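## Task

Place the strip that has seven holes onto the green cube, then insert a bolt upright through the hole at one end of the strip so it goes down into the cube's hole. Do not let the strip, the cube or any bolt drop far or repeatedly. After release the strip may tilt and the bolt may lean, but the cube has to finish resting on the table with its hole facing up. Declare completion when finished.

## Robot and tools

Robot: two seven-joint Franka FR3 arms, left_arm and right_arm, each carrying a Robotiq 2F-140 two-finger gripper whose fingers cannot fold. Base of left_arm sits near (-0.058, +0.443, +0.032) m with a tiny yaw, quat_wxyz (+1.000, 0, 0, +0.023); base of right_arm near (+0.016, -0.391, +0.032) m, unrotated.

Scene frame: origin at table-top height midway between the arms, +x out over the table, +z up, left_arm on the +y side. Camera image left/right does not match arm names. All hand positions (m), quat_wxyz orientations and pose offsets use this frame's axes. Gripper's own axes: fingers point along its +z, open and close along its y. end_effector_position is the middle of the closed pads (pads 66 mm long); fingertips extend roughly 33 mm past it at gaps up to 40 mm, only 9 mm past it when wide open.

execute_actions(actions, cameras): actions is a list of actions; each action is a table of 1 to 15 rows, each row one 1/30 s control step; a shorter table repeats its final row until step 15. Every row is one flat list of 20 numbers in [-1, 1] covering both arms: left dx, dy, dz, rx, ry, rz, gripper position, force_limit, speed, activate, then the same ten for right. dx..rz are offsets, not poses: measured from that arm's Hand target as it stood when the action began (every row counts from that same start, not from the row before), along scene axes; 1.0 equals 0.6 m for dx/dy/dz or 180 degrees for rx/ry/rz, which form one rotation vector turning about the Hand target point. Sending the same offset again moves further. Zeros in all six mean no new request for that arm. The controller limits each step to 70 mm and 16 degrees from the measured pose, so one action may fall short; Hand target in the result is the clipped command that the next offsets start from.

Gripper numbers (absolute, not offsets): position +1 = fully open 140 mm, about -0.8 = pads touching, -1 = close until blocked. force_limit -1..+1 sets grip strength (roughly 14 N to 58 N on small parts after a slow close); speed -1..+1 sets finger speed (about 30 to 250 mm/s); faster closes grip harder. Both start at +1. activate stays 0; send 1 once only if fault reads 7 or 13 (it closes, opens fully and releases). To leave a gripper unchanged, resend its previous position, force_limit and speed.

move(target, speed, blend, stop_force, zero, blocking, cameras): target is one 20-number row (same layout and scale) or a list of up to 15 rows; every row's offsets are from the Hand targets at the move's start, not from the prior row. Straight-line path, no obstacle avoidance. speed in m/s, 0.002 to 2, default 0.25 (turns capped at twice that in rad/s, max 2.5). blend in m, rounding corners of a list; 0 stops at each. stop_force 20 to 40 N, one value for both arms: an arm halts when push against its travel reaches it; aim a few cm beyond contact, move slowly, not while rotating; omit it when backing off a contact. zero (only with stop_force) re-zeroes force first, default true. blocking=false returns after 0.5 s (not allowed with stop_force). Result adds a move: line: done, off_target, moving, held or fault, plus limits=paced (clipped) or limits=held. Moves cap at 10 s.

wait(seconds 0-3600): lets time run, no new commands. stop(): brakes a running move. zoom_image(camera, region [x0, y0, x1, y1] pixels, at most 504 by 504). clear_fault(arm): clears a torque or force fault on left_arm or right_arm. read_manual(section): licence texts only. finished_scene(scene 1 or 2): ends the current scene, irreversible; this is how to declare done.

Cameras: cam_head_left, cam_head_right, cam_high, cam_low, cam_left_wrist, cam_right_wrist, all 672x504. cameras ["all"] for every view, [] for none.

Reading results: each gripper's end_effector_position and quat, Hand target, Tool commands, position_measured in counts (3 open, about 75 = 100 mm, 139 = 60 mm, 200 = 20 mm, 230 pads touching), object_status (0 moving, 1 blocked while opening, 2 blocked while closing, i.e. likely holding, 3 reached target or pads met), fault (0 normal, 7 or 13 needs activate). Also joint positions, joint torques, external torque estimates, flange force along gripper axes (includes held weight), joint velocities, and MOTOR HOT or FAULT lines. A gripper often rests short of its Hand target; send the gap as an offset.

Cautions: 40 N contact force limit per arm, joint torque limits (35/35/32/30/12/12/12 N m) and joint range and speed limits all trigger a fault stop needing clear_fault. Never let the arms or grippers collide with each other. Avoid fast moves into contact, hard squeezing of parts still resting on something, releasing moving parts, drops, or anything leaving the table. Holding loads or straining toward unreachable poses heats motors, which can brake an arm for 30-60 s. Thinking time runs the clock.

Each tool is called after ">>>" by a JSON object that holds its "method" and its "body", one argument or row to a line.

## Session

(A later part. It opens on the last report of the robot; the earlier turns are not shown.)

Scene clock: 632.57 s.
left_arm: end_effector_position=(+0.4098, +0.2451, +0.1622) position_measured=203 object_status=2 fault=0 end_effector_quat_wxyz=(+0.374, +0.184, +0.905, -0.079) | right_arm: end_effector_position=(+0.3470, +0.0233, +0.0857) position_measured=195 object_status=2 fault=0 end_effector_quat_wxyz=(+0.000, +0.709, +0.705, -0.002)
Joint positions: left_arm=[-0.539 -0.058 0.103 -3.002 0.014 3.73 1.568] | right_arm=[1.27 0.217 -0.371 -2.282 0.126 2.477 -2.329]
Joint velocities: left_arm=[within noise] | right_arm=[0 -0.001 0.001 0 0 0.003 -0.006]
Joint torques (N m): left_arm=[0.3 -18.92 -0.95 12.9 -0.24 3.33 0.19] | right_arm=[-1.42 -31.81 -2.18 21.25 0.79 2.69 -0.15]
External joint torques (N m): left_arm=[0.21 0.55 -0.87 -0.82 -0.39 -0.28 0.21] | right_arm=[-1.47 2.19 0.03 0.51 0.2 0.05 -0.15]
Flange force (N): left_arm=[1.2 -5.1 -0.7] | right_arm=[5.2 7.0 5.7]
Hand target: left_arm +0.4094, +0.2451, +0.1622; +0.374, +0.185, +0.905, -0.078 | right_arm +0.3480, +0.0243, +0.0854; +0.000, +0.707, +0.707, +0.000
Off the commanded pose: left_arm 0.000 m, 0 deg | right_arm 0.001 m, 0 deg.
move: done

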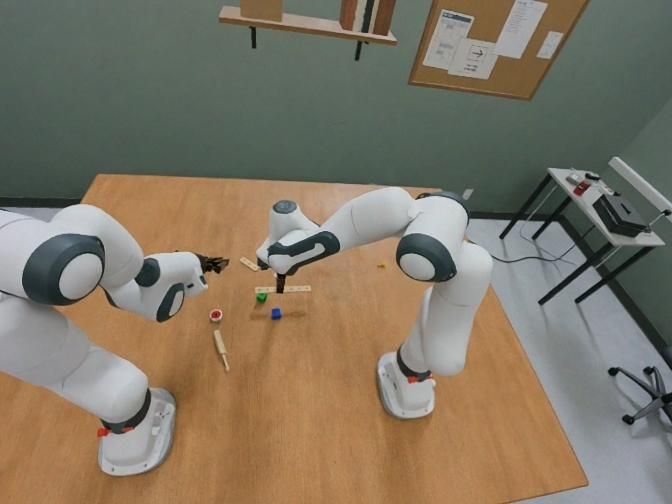

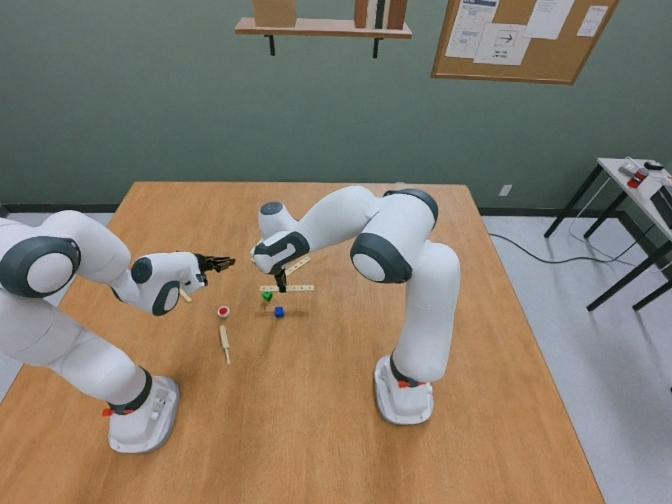

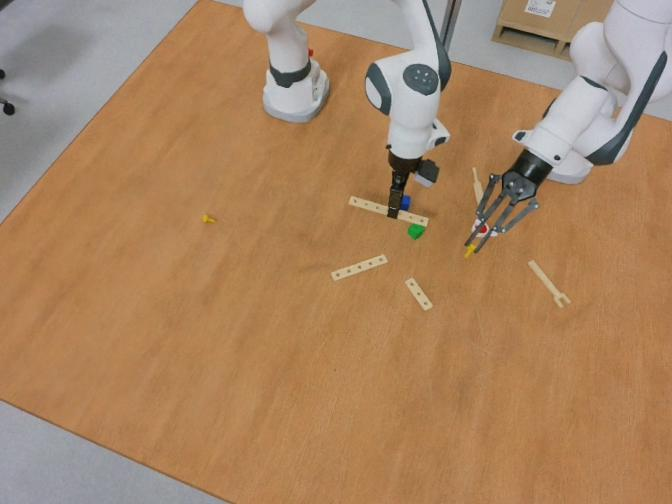

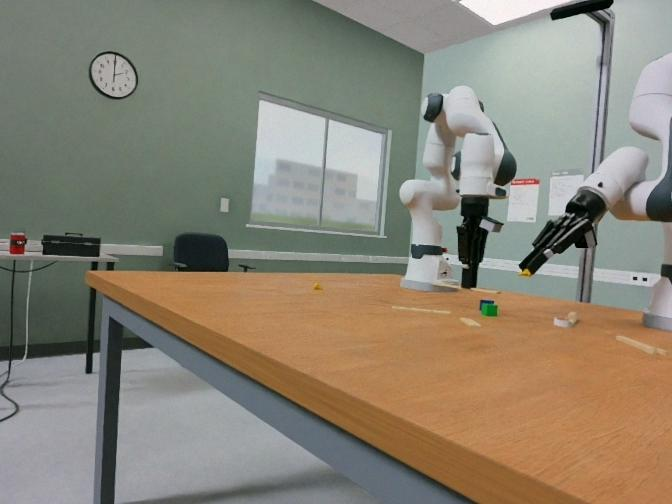

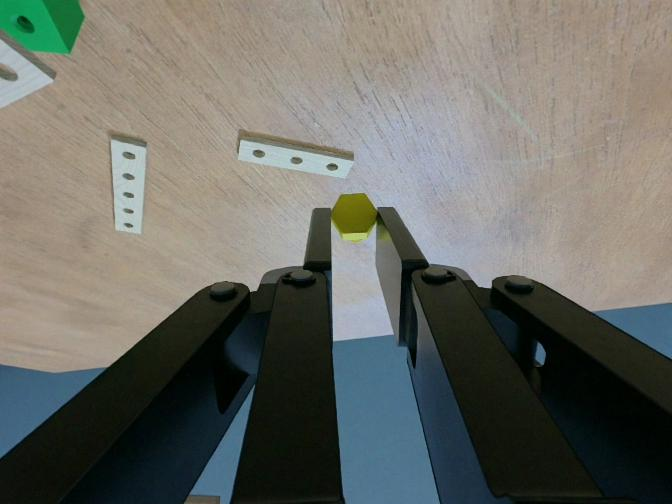

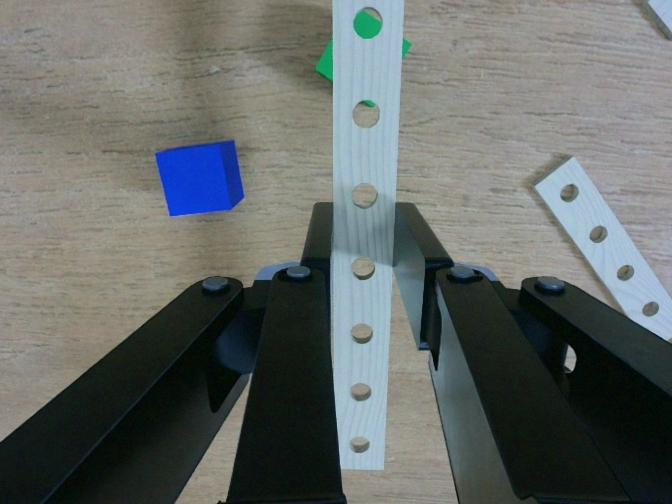

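>>> {"method": "move", "body": {
  "target": [0,0,0,0,0,0,-1,-0.3,-1,0,0.0017,-0.013,-0.0395,0,0,0,-1,-1,-1,0],
  "speed": 0.04,
  "cameras": ["cam_right_wrist","cam_high"]
}}

>>> {"method": "zoom_image", "body": {
  "camera": "cam_right_wrist",
  "region": [310, 0, 430, 100]
}}

Scene clock: 660.13 s.
left_arm: end_effector_position=(+0.4098, +0.2451, +0.1622) position_measured=203 object_status=2 fault=0 end_effector_quat_wxyz=(+0.374, +0.184, +0.905, -0.079) | right_arm: end_effector_position=(+0.3485, +0.0163, +0.0626) position_measured=195 object_status=2 fault=0 end_effector_quat_wxyz=(+0.000, +0.709, +0.705, -0.001)
Joint positions: left_arm=[-0.539 -0.058 0.103 -3.002 0.014 3.73 1.568] | right_arm=[1.248 0.256 -0.354 -2.304 0.155 2.538 -2.36]
Joint velocities: left_arm=[within noise] | right_arm=[0.001 0.001 0.001 0 0 0.003 -0.006]
Joint torques (N m): left_arm=[0.29 -18.84 -0.87 12.86 -0.24 3.33 0.17] | right_arm=[-1.48 -32.43 -2.33 20.35 0.72 2.73 -0.09]
External joint torques (N m): left_arm=[0.21 0.64 -0.78 -0.82 -0.4 -0.28 0.19] | right_arm=[-1.48 2.13 0.2 0.48 0.18 0.1 -0.09]
Flange force (N): left_arm=[1.4 -4.8 -0.2] | right_arm=[4.7 6.7 6.3]
Hand target: left_arm +0.4094, +0.2451, +0.1622; +0.374, +0.185, +0.905, -0.078 | right_arm +0.3490, +0.0165, +0.0617; +0.000, +0.707, +0.707, +0.000
Off the commanded pose: left_arm 0.000 m, 0 deg | right_arm 0.001 m, 0 deg.
move: done
Images, in order (width x height): cam_high 672x504, cam_right_wrist 672x504.

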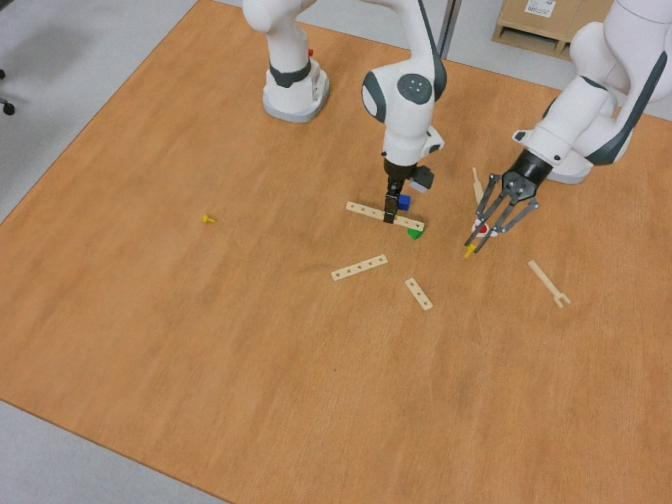

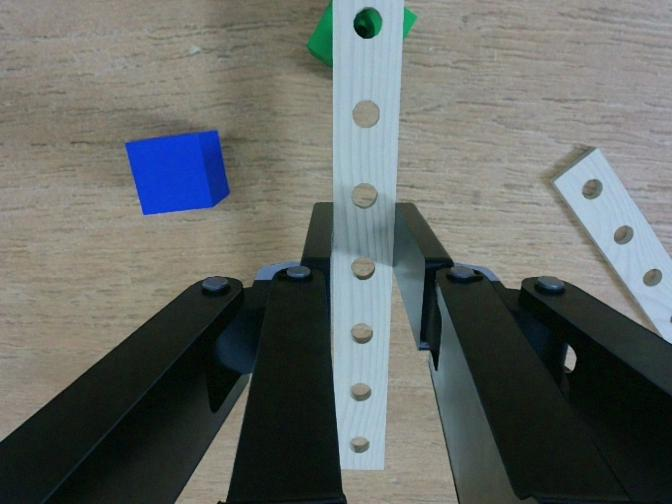

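Scaled by 4.200.

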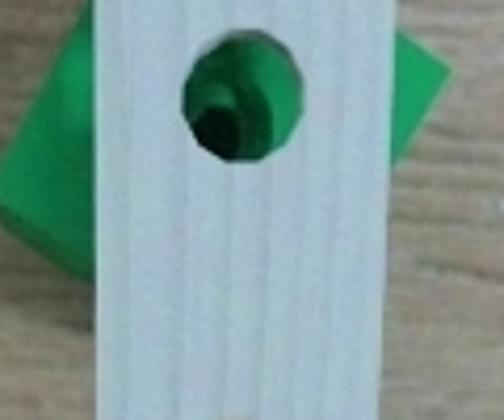

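>>> {"method": "zoom_image", "body": {
  "camera": "cam_right_wrist",
  "region": [345, 0, 390, 45]
}}

Scaled by 11.200.

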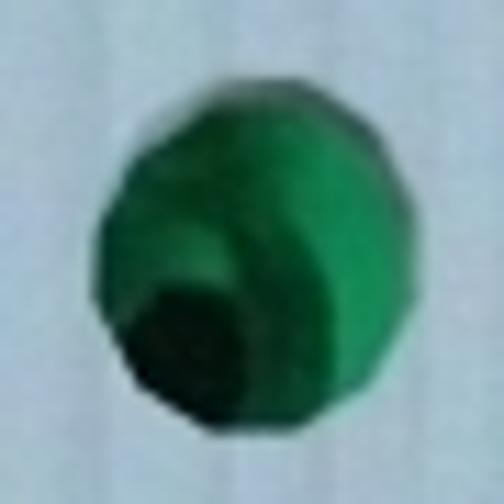

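>>> {"method": "move", "body": {
  "target": [0,0,0,0,0,0,-1,-0.3,-1,0,-0.0017,-0.001,-0.005,0,0,0,-1,-1,-1,0],
  "speed": 0.03,
  "cameras": ["cam_right_wrist","cam_low"]
}}

>>> {"method": "zoom_image", "body": {
  "camera": "cam_right_wrist",
  "region": [345, 0, 390, 45]
}}

>>> {"method": "zoom_image", "body": {
  "camera": "cam_low",
  "region": [450, 270, 530, 330]
}}

Scene clock: 680.00 s.
left_arm: end_effector_position=(+0.4098, +0.2451, +0.1622) position_measured=203 object_status=2 fault=0 end_effector_quat_wxyz=(+0.374, +0.184, +0.905, -0.079) | right_arm: end_effector_position=(+0.3475, +0.0158, +0.0597) position_measured=195 object_status=2 fault=0 end_effector_quat_wxyz=(+0.000, +0.708, +0.706, -0.001)
Joint positions: left_arm=[-0.539 -0.058 0.103 -3.002 0.014 3.73 1.568] | right_arm=[1.246 0.26 -0.35 -2.308 0.158 2.546 -2.363]
Joint velocities: left_arm=[within noise] | right_arm=[-0.004 0.001 0.002 0.001 -0.001 0.005 -0.001]
Joint torques (N m): left_arm=[0.3 -18.94 -0.85 12.82 -0.22 3.34 0.21] | right_arm=[-0.84 -32.34 -2.18 20.06 0.69 2.58 -0.05]
External joint torques (N m): left_arm=[0.24 0.43 -0.73 -0.8 -0.39 -0.24 0.23] | right_arm=[-1.04 2.16 0.16 0.41 0.17 -0.02 -0.05]
Flange force (N): left_arm=[1.1 -4.6 -1.2] | right_arm=[4.8 5.9 5.9]
Hand target: left_arm +0.4094, +0.2451, +0.1622; +0.374, +0.185, +0.905, -0.078 | right_arm +0.3480, +0.0159, +0.0587; +0.000, +0.707, +0.707, +0.000
Off the commanded pose: left_arm 0.000 m, 0 deg | right_arm 0.001 m, 0 deg.
move: done
Images, in order (width x height): cam_low 672x504, cam_right_wrist 672x504.

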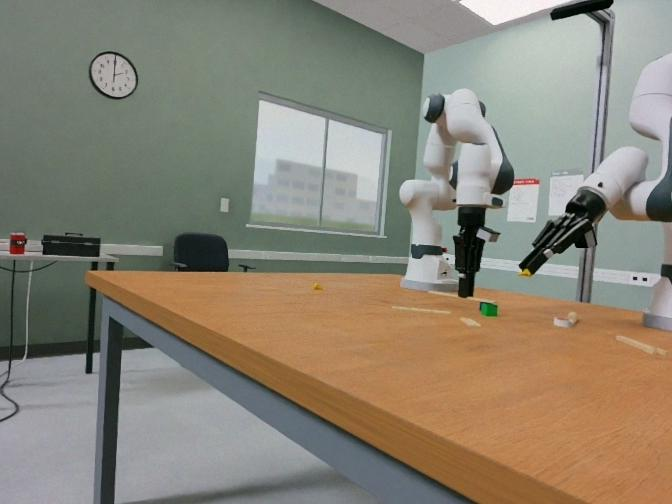

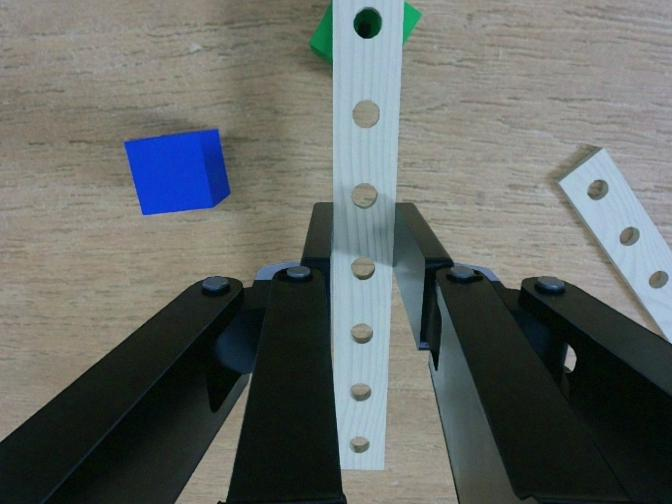

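Scaled by 11.200.

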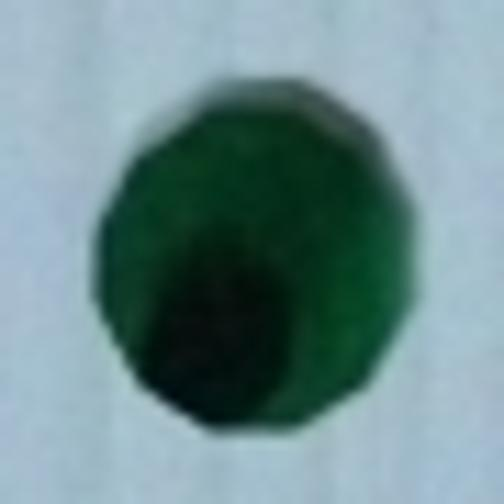

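Scaled by 6.300.

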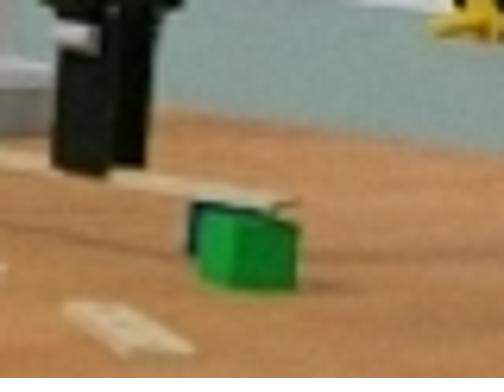

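>>> {"method": "move", "body": {
  "target": [0,0,0,0,0,0,-1,-0.3,-1,0,0,0,-0.003,0,0,0,-1,-1,-1,0],
  "speed": 0.02,
  "cameras": ["cam_right_wrist","cam_low"]
}}

>>> {"method": "zoom_image", "body": {
  "camera": "cam_right_wrist",
  "region": [345, 0, 390, 45]
}}

>>> {"method": "zoom_image", "body": {
  "camera": "cam_low",
  "region": [450, 270, 530, 330]
}}

Scene clock: 688.23 s.
left_arm: end_effector_position=(+0.4098, +0.2451, +0.1622) position_measured=203 object_status=2 fault=0 end_effector_quat_wxyz=(+0.374, +0.184, +0.905, -0.079) | right_arm: end_effector_position=(+0.3476, +0.0160, +0.0580) position_measured=195 object_status=2 fault=0 end_effector_quat_wxyz=(+0.000, +0.708, +0.706, -0.001)
Joint positions: left_arm=[-0.539 -0.058 0.103 -3.002 0.014 3.73 1.568] | right_arm=[1.243 0.264 -0.347 -2.308 0.16 2.55 -2.364]
Joint velocities: left_arm=[within noise] | right_arm=[-0.004 0.001 0.003 0 0 0.002 -0.001]
Joint torques (N m): left_arm=[0.3 -18.87 -0.9 12.88 -0.24 3.34 0.18] | right_arm=[-1.04 -32.38 -2.18 20.11 0.69 2.71 -0.09]
External joint torques (N m): left_arm=[0.28 0.48 -0.75 -0.74 -0.42 -0.25 0.2] | right_arm=[-1.2 2.26 0.21 0.46 0.17 0.09 -0.09]
Flange force (N): left_arm=[1.0 -4.7 -0.8] | right_arm=[4.9 6.4 6.5]
Hand target: left_arm +0.4094, +0.2451, +0.1622; +0.374, +0.185, +0.905, -0.078 | right_arm +0.3480, +0.0159, +0.0569; +0.000, +0.707, +0.707, +0.000
Off the commanded pose: left_arm 0.000 m, 0 deg | right_arm 0.001 m, 0 deg.
move: done
Images, in order (width x height): cam_low 672x504, cam_right_wrist 672x504.

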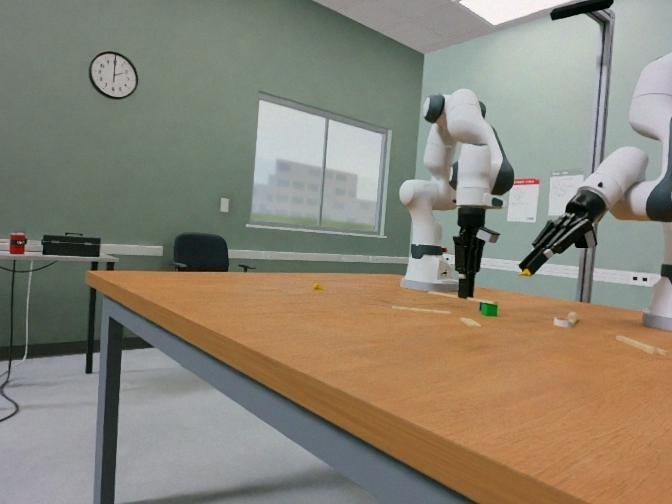

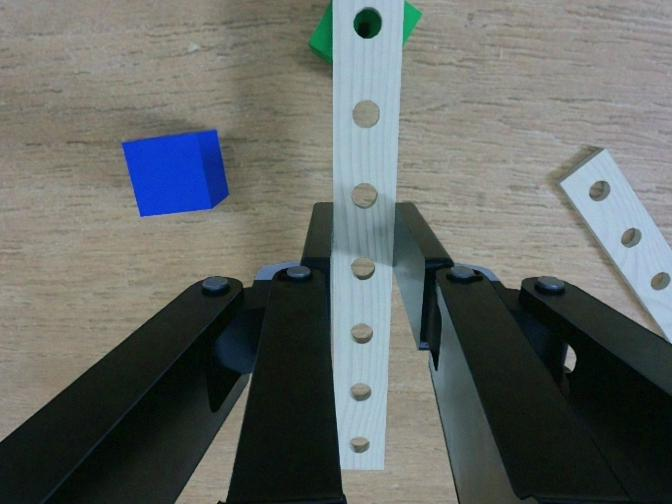

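Scaled by 11.200.

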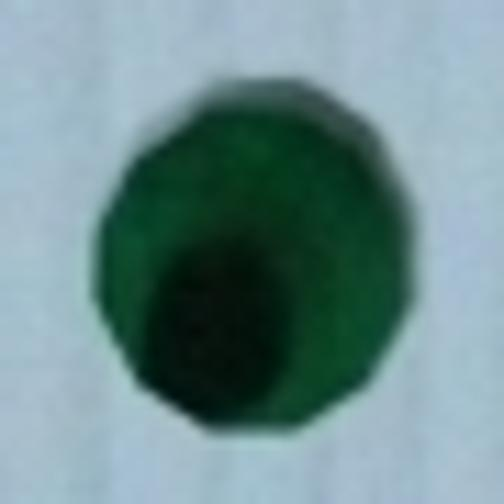

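Scaled by 6.300.

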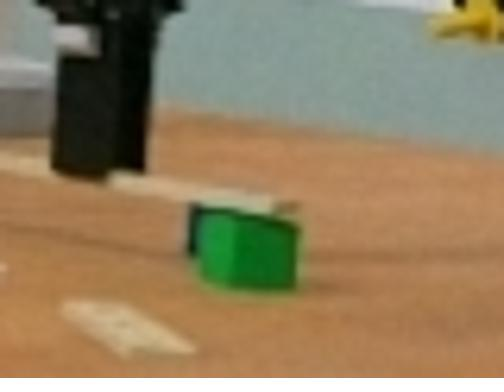

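>>> {"method": "move", "body": {
  "target": [0,0,0,0,0,0,-1,-0.3,-1,0,0,0,-0.0025,0,0,0,-1,-1,-1,0],
  "speed": 0.02,
  "cameras": ["cam_right_wrist","cam_low"]
}}

>>> {"method": "zoom_image", "body": {
  "camera": "cam_right_wrist",
  "region": [345, 0, 390, 45]
}}

>>> {"method": "zoom_image", "body": {
  "camera": "cam_low",
  "region": [450, 270, 530, 330]
}}

Scene clock: 697.87 s.
left_arm: end_effector_position=(+0.4098, +0.2451, +0.1622) position_measured=203 object_status=2 fault=0 end_effector_quat_wxyz=(+0.374, +0.184, +0.905, -0.079) | right_arm: end_effector_position=(+0.3476, +0.0160, +0.0565) position_measured=195 object_status=2 fault=0 end_effector_quat_wxyz=(+0.000, +0.708, +0.706, -0.001)
Joint positions: left_arm=[-0.539 -0.058 0.103 -3.002 0.014 3.73 1.568] | right_arm=[1.24 0.267 -0.344 -2.308 0.161 2.553 -2.365]
Joint velocities: left_arm=[within noise] | right_arm=[-0.003 0 0.004 0.001 0.001 0.002 0]
Joint torques (N m): left_arm=[0.23 -18.95 -0.86 12.86 -0.24 3.34 0.18] | right_arm=[-0.88 -32.5 -2.05 20.03 0.66 2.64 -0.06]
External joint torques (N m): left_arm=[0.12 0.42 -0.8 -0.78 -0.39 -0.25 0.21] | right_arm=[-1.03 2.16 0.36 0.47 0.14 0.03 -0.06]
Flange force (N): left_arm=[1.0 -5.0 -1.2] | right_arm=[5.0 6.0 6.1]
Hand target: left_arm +0.4094, +0.2451, +0.1622; +0.374, +0.185, +0.905, -0.078 | right_arm +0.3480, +0.0159, +0.0554; +0.000, +0.707, +0.707, +0.000
Off the commanded pose: left_arm 0.000 m, 0 deg | right_arm 0.001 m, 0 deg.
move: done
Images, in order (width x height): cam_low 672x504, cam_right_wrist 672x504.

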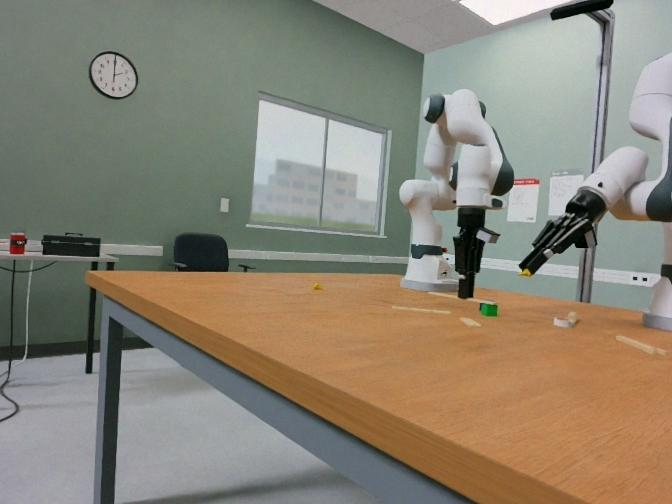

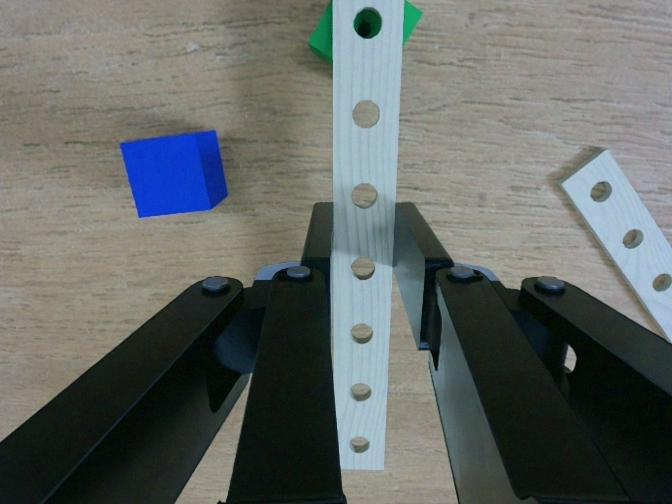

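Scaled by 11.200.

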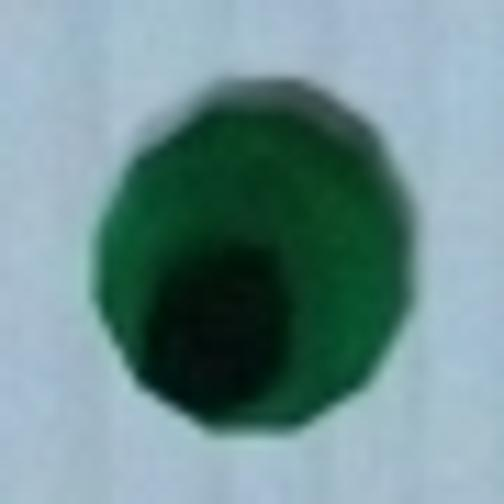

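Scaled by 6.300.

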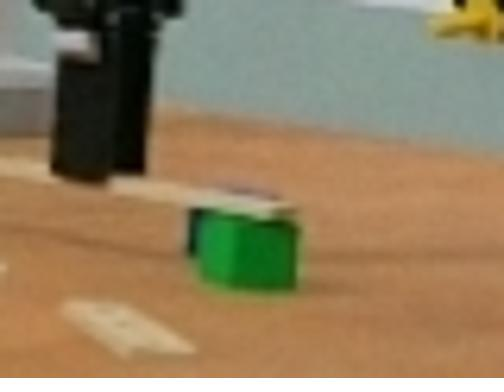

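>>> {"method": "move", "body": {
  "target": [
    [-0.0157,0.058,0.163,0.0977,0.2301,0,-1,-0.3,-1,0,0,0,0,0,0,0,-1,-1,-1,0],
    [-0.0157,0.058,0.163,-0.160,0.245,0.591,-1,-0.3,-1,0,0,0,0,0,0,0,-1,-1,-1,0],
    [-0.0983,-0.01,0.10,-0.2859,0.4350,0.5048,-1,-0.3,-1,0,0,0,0,0,0,0,-1,-1,-1,0],
    [-0.0983,-0.0963,-0.037,-0.2859,0.4350,0.5048,-1,-0.3,-1,0,0,0,0,0,0,0,-1,-1,-1,0]
  ],
  "speed": [0.25,0.25,0.25,0.15],
  "blend": [0.03,0.03,0.02,0],
  "cameras": ["all"]
}}

Scene clock: 760.17 s.
left_arm: end_effector_position=(+0.3498, +0.1873, +0.1408) position_measured=203 object_status=2 fault=0 end_effector_quat_wxyz=(+0.222, +0.672, -0.671, +0.220) | right_arm: end_effector_position=(+0.3476, +0.0161, +0.0565) position_measured=195 object_status=2 fault=0 end_effector_quat_wxyz=(+0.000, +0.708, +0.706, +0.000)
Joint positions: left_arm=[-0.404 -0.081 0.058 -2.596 -1.037 2.427 0.541] | right_arm=[1.237 0.267 -0.342 -2.308 0.161 2.554 -2.365]
Joint velocities: left_arm=[0.001 0 0 -0.001 0 0.001 0.008] | right_arm=[within noise]
Joint torques (N m): left_arm=[0.3 -21.87 -0.43 18.8 -0.03 1.48 0.09] | right_arm=[-1.47 -32.65 -2.36 20 0.44 2.73 -0.09]
External joint torques (N m): left_arm=[0.23 2.38 -0.34 -0.39 -0.37 0.24 0.07] | right_arm=[-1.54 2.02 0.1 0.45 -0.08 0.12 -0.09]
Flange force (N): left_arm=[-2.6 -4.4 7.5] | right_arm=[4.0 6.3 5.8]
Hand target: left_arm +0.3504, +0.1873, +0.1400; +0.221, +0.671, -0.672, +0.221 | right_arm +0.3480, +0.0159, +0.0554; +0.000, +0.707, +0.707, +0.000
Off the commanded pose: left_arm 0.001 m, 0 deg | right_arm 0.001 m, 0 deg.
move: done

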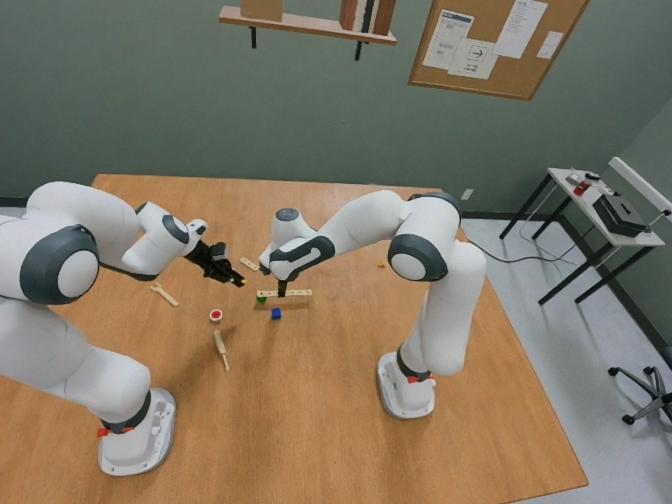

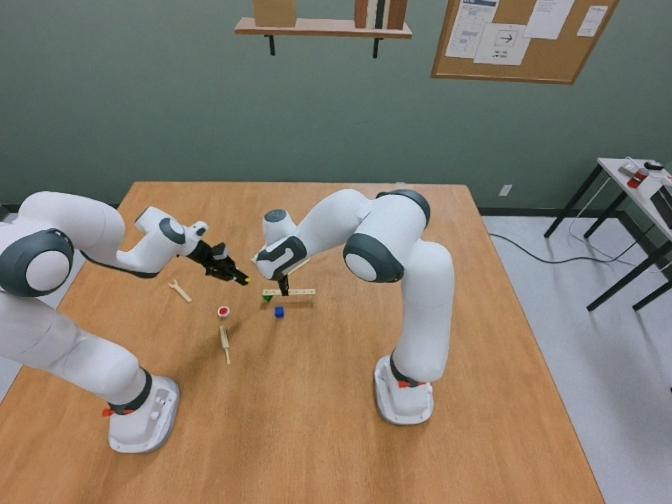

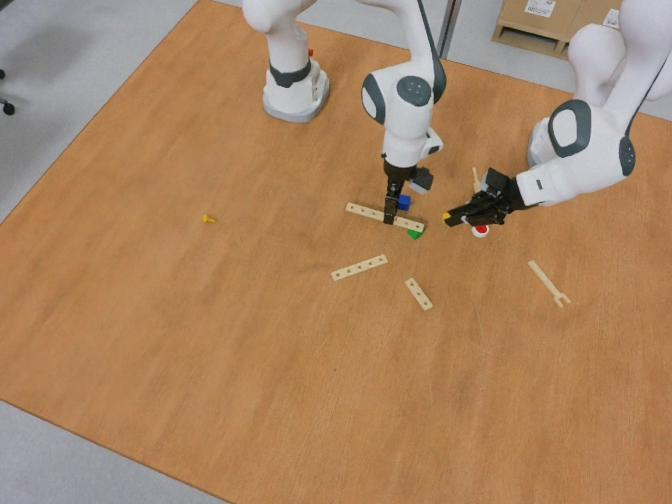

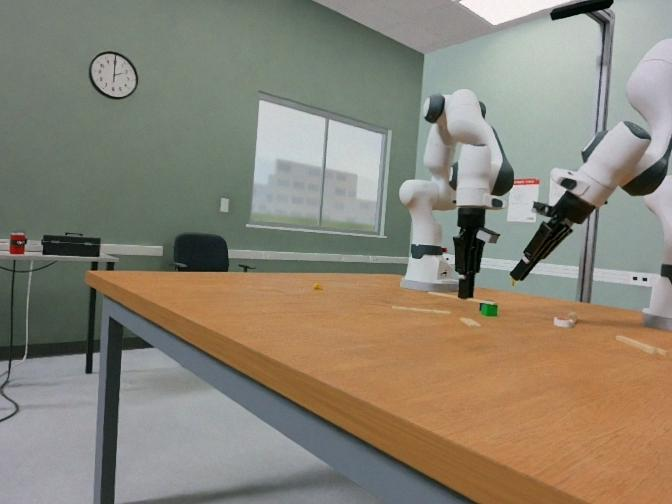

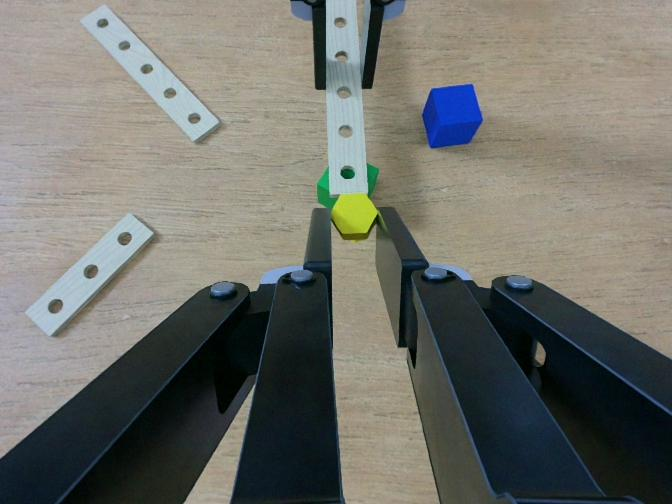

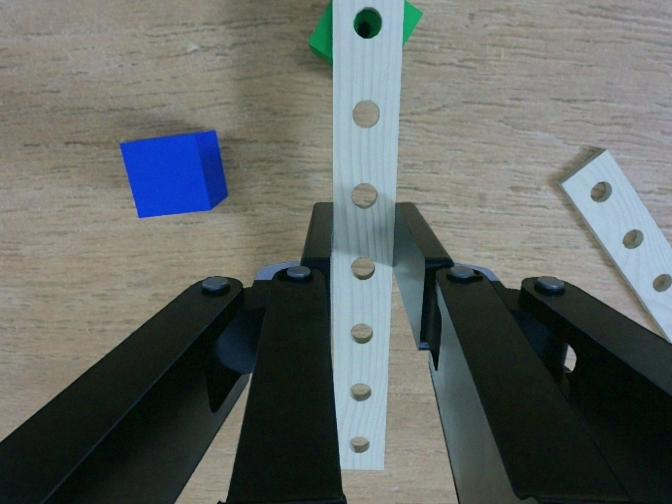

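>>> {"method": "zoom_image", "body": {
  "camera": "cam_left_wrist",
  "region": [290, 130, 420, 260]
}}

>>> {"method": "zoom_image", "body": {
  "camera": "cam_low",
  "region": [485, 240, 555, 300]
}}

>>> {"method": "zoom_image", "body": {
  "camera": "cam_high",
  "region": [400, 185, 480, 255]
}}

>>> {"method": "zoom_image", "body": {
  "camera": "cam_head_left",
  "region": [210, 250, 300, 320]
}}

Scaled by 3.877.

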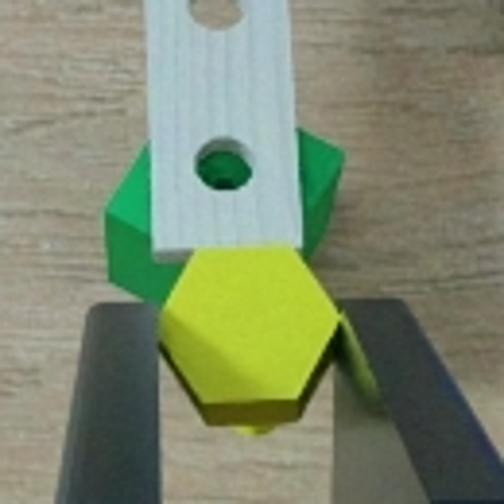

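Scaled by 7.200.

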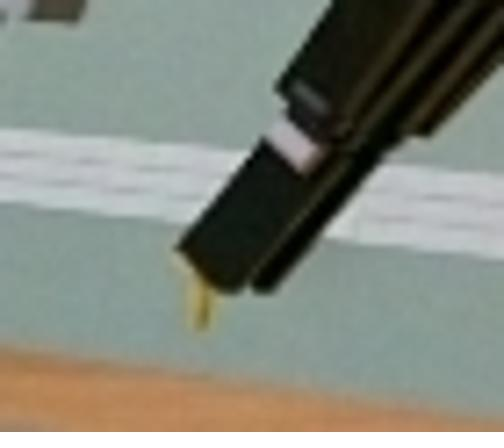

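Scaled by 6.300.

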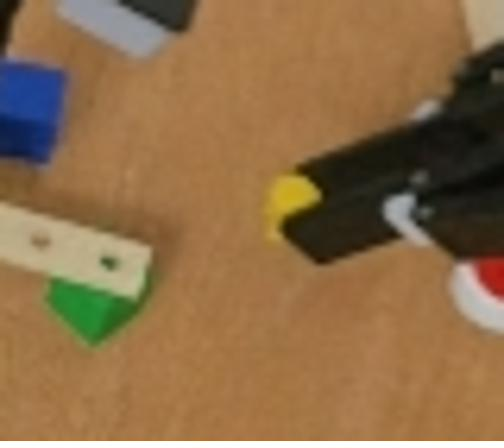

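Scaled by 5.600.

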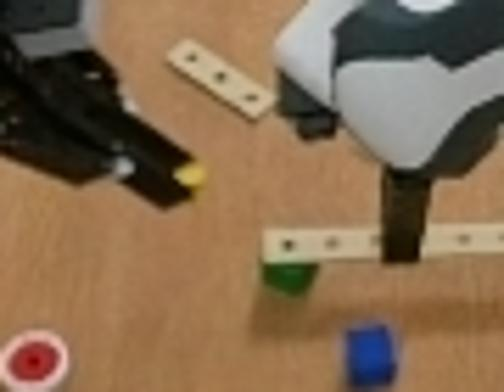

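>>> {"method": "zoom_image", "body": {
  "camera": "cam_left_wrist",
  "region": [325, 185, 385, 250]
}}

>>> {"method": "zoom_image", "body": {
  "camera": "cam_low",
  "region": [500, 265, 530, 295]
}}

>>> {"method": "zoom_image", "body": {
  "camera": "cam_high",
  "region": [430, 200, 465, 235]
}}

Scaled by 7.754.

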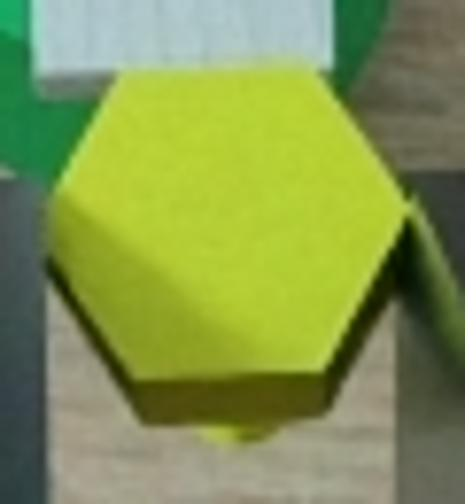

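Scaled by 16.800.

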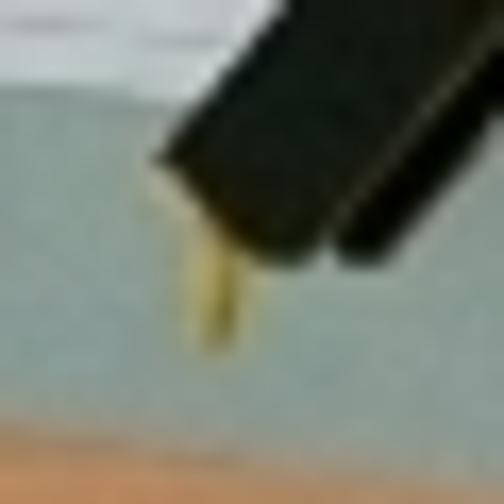

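Scaled by 14.400.

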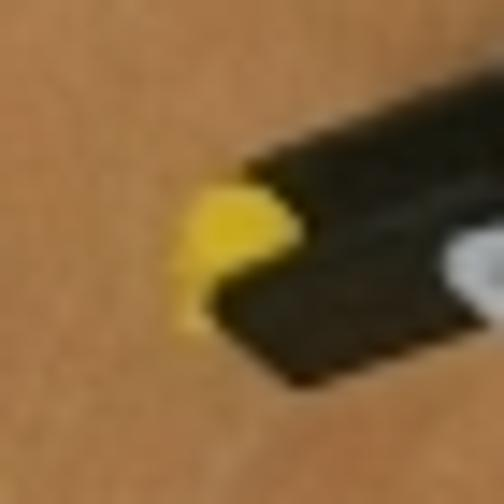

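>>> {"method": "move", "body": {
  "target": [
    [0.0028,-0.1028,-0.035,0,0,0,-1,-0.3,-1,0,0,0,0,0,0,0,-1,-1,-1,0],
    [0.0028,-0.1028,-0.085,0,0,0,-1,-0.3,-1,0,0,0,0,0,0,0,-1,-1,-1,0]
  ],
  "speed": [0.08,0.03],
  "blend": [0.005,0],
  "cameras": ["all"]
}}

>>> {"method": "zoom_image", "body": {
  "camera": "cam_left_wrist",
  "region": [310, 185, 400, 275]
}}

>>> {"method": "zoom_image", "body": {
  "camera": "cam_low",
  "region": [465, 270, 515, 320]
}}

>>> {"method": "zoom_image", "body": {
  "camera": "cam_high",
  "region": [395, 195, 445, 245]
}}

>>> {"method": "zoom_image", "body": {
  "camera": "cam_right_wrist",
  "region": [320, 0, 420, 60]
}}

Scene clock: 874.40 s.
left_arm: end_effector_position=(+0.3519, +0.1265, +0.0897) position_measured=203 object_status=2 fault=0 end_effector_quat_wxyz=(+0.222, +0.673, -0.671, +0.220) | right_arm: end_effector_position=(+0.3478, +0.0160, +0.0565) position_measured=195 object_status=2 fault=0 end_effector_quat_wxyz=(+0.000, +0.708, +0.706, +0.000)
Joint positions: left_arm=[-0.485 0.114 -0.024 -2.508 -1.258 2.55 0.642] | right_arm=[1.237 0.267 -0.342 -2.308 0.161 2.554 -2.365]
Joint velocities: left_arm=[-0.001 -0.001 0 -0.002 0.001 0 0.009] | right_arm=[within noise]
Joint torques (N m): left_arm=[0.27 -26.54 -0.72 17.24 0.01 1.38 0.26] | right_arm=[-1.33 -32.58 -2.43 20.05 0.44 2.71 -0.09]
External joint torques (N m): left_arm=[0.22 2.66 -0.81 -0.01 -0.43 0.28 0.24] | right_arm=[-1.49 2 -0.06 0.56 -0.07 0.11 -0.09]
Flange force (N): left_arm=[-2.9 -3.6 10.1] | right_arm=[4.2 6.4 5.6]
Hand target: left_arm +0.3521, +0.1256, +0.0890; +0.221, +0.671, -0.672, +0.221 | right_arm +0.3480, +0.0159, +0.0554; +0.000, +0.707, +0.707, +0.000
Off the commanded pose: left_arm 0.001 m, 0 deg | right_arm 0.001 m, 0 deg.
move: done

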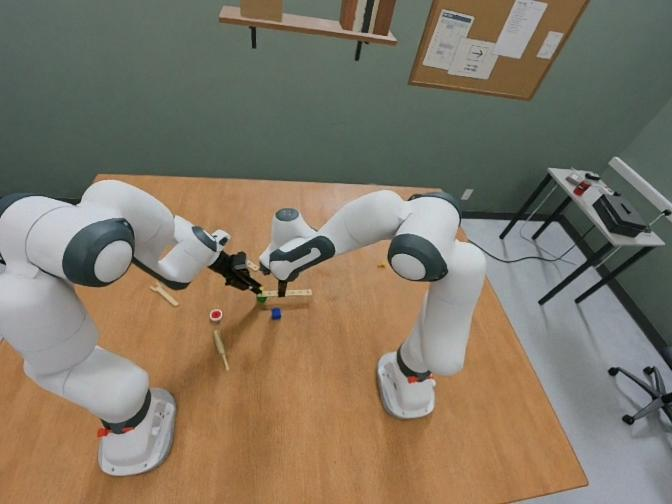

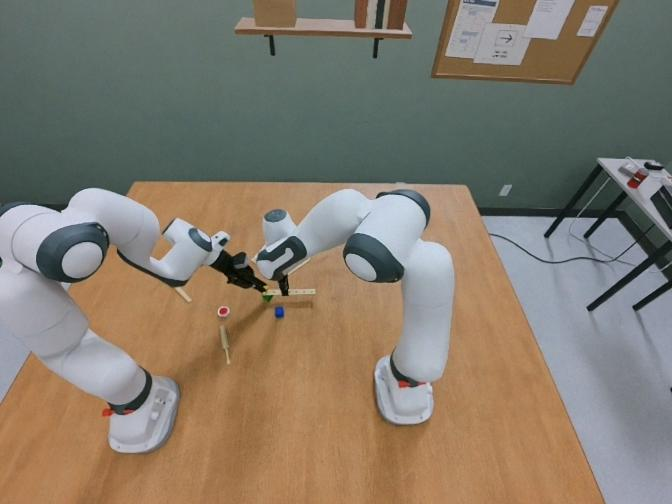

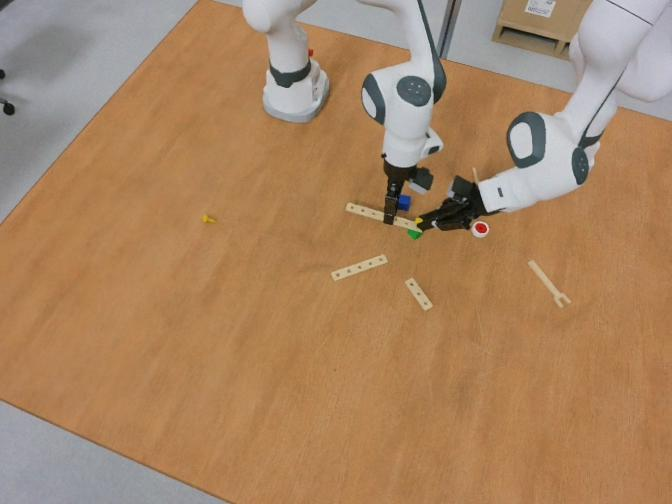

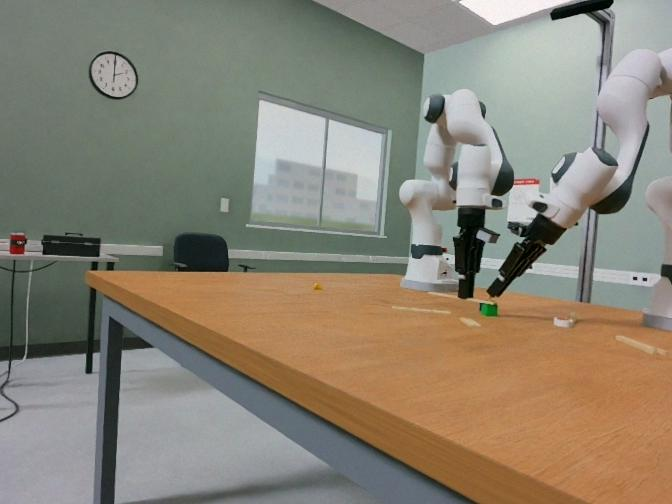

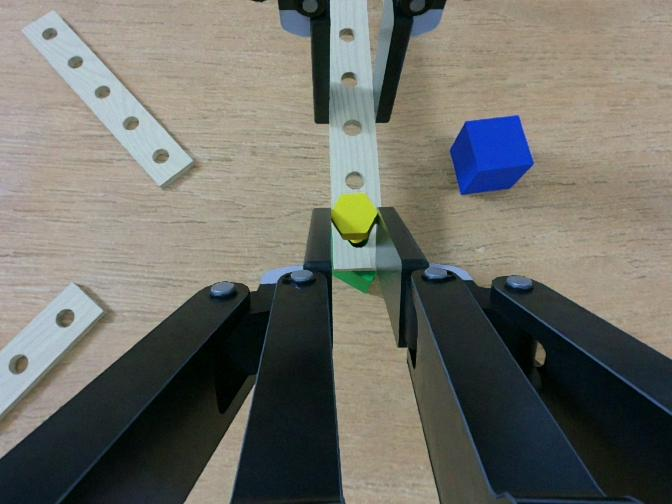

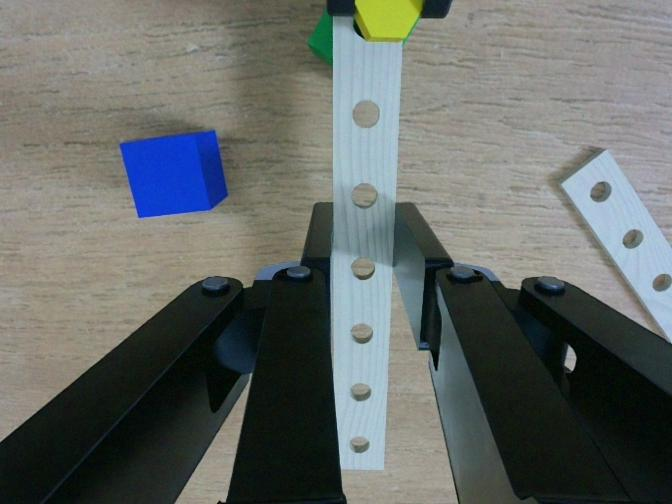

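Scaled by 5.600.

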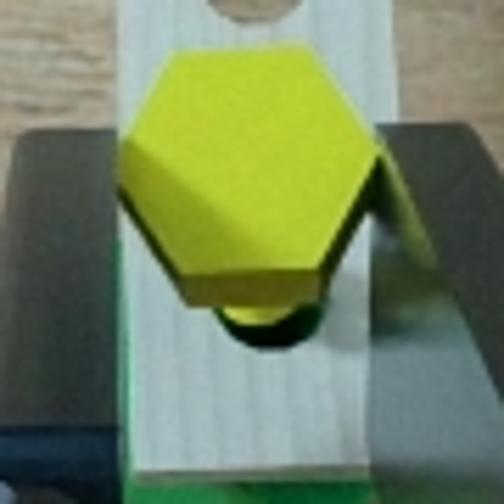

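Scaled by 10.080.

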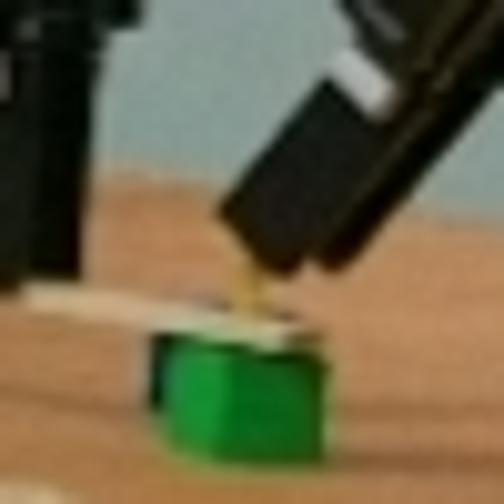

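Scaled by 10.080.

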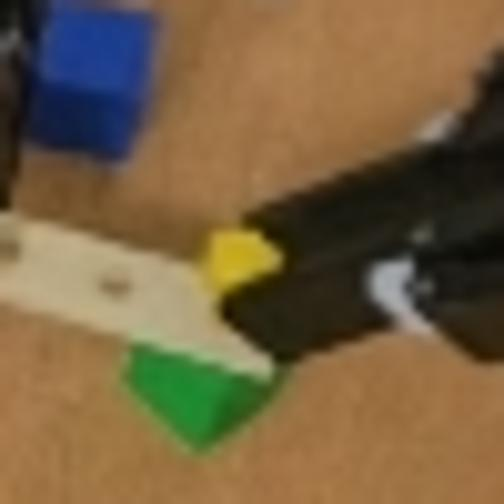

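Scaled by 5.040.

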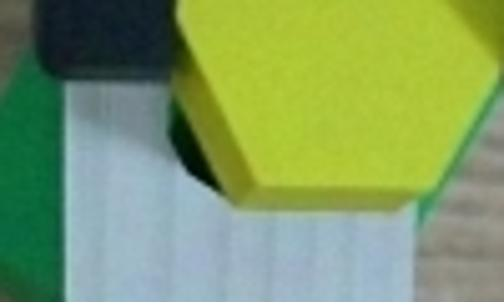

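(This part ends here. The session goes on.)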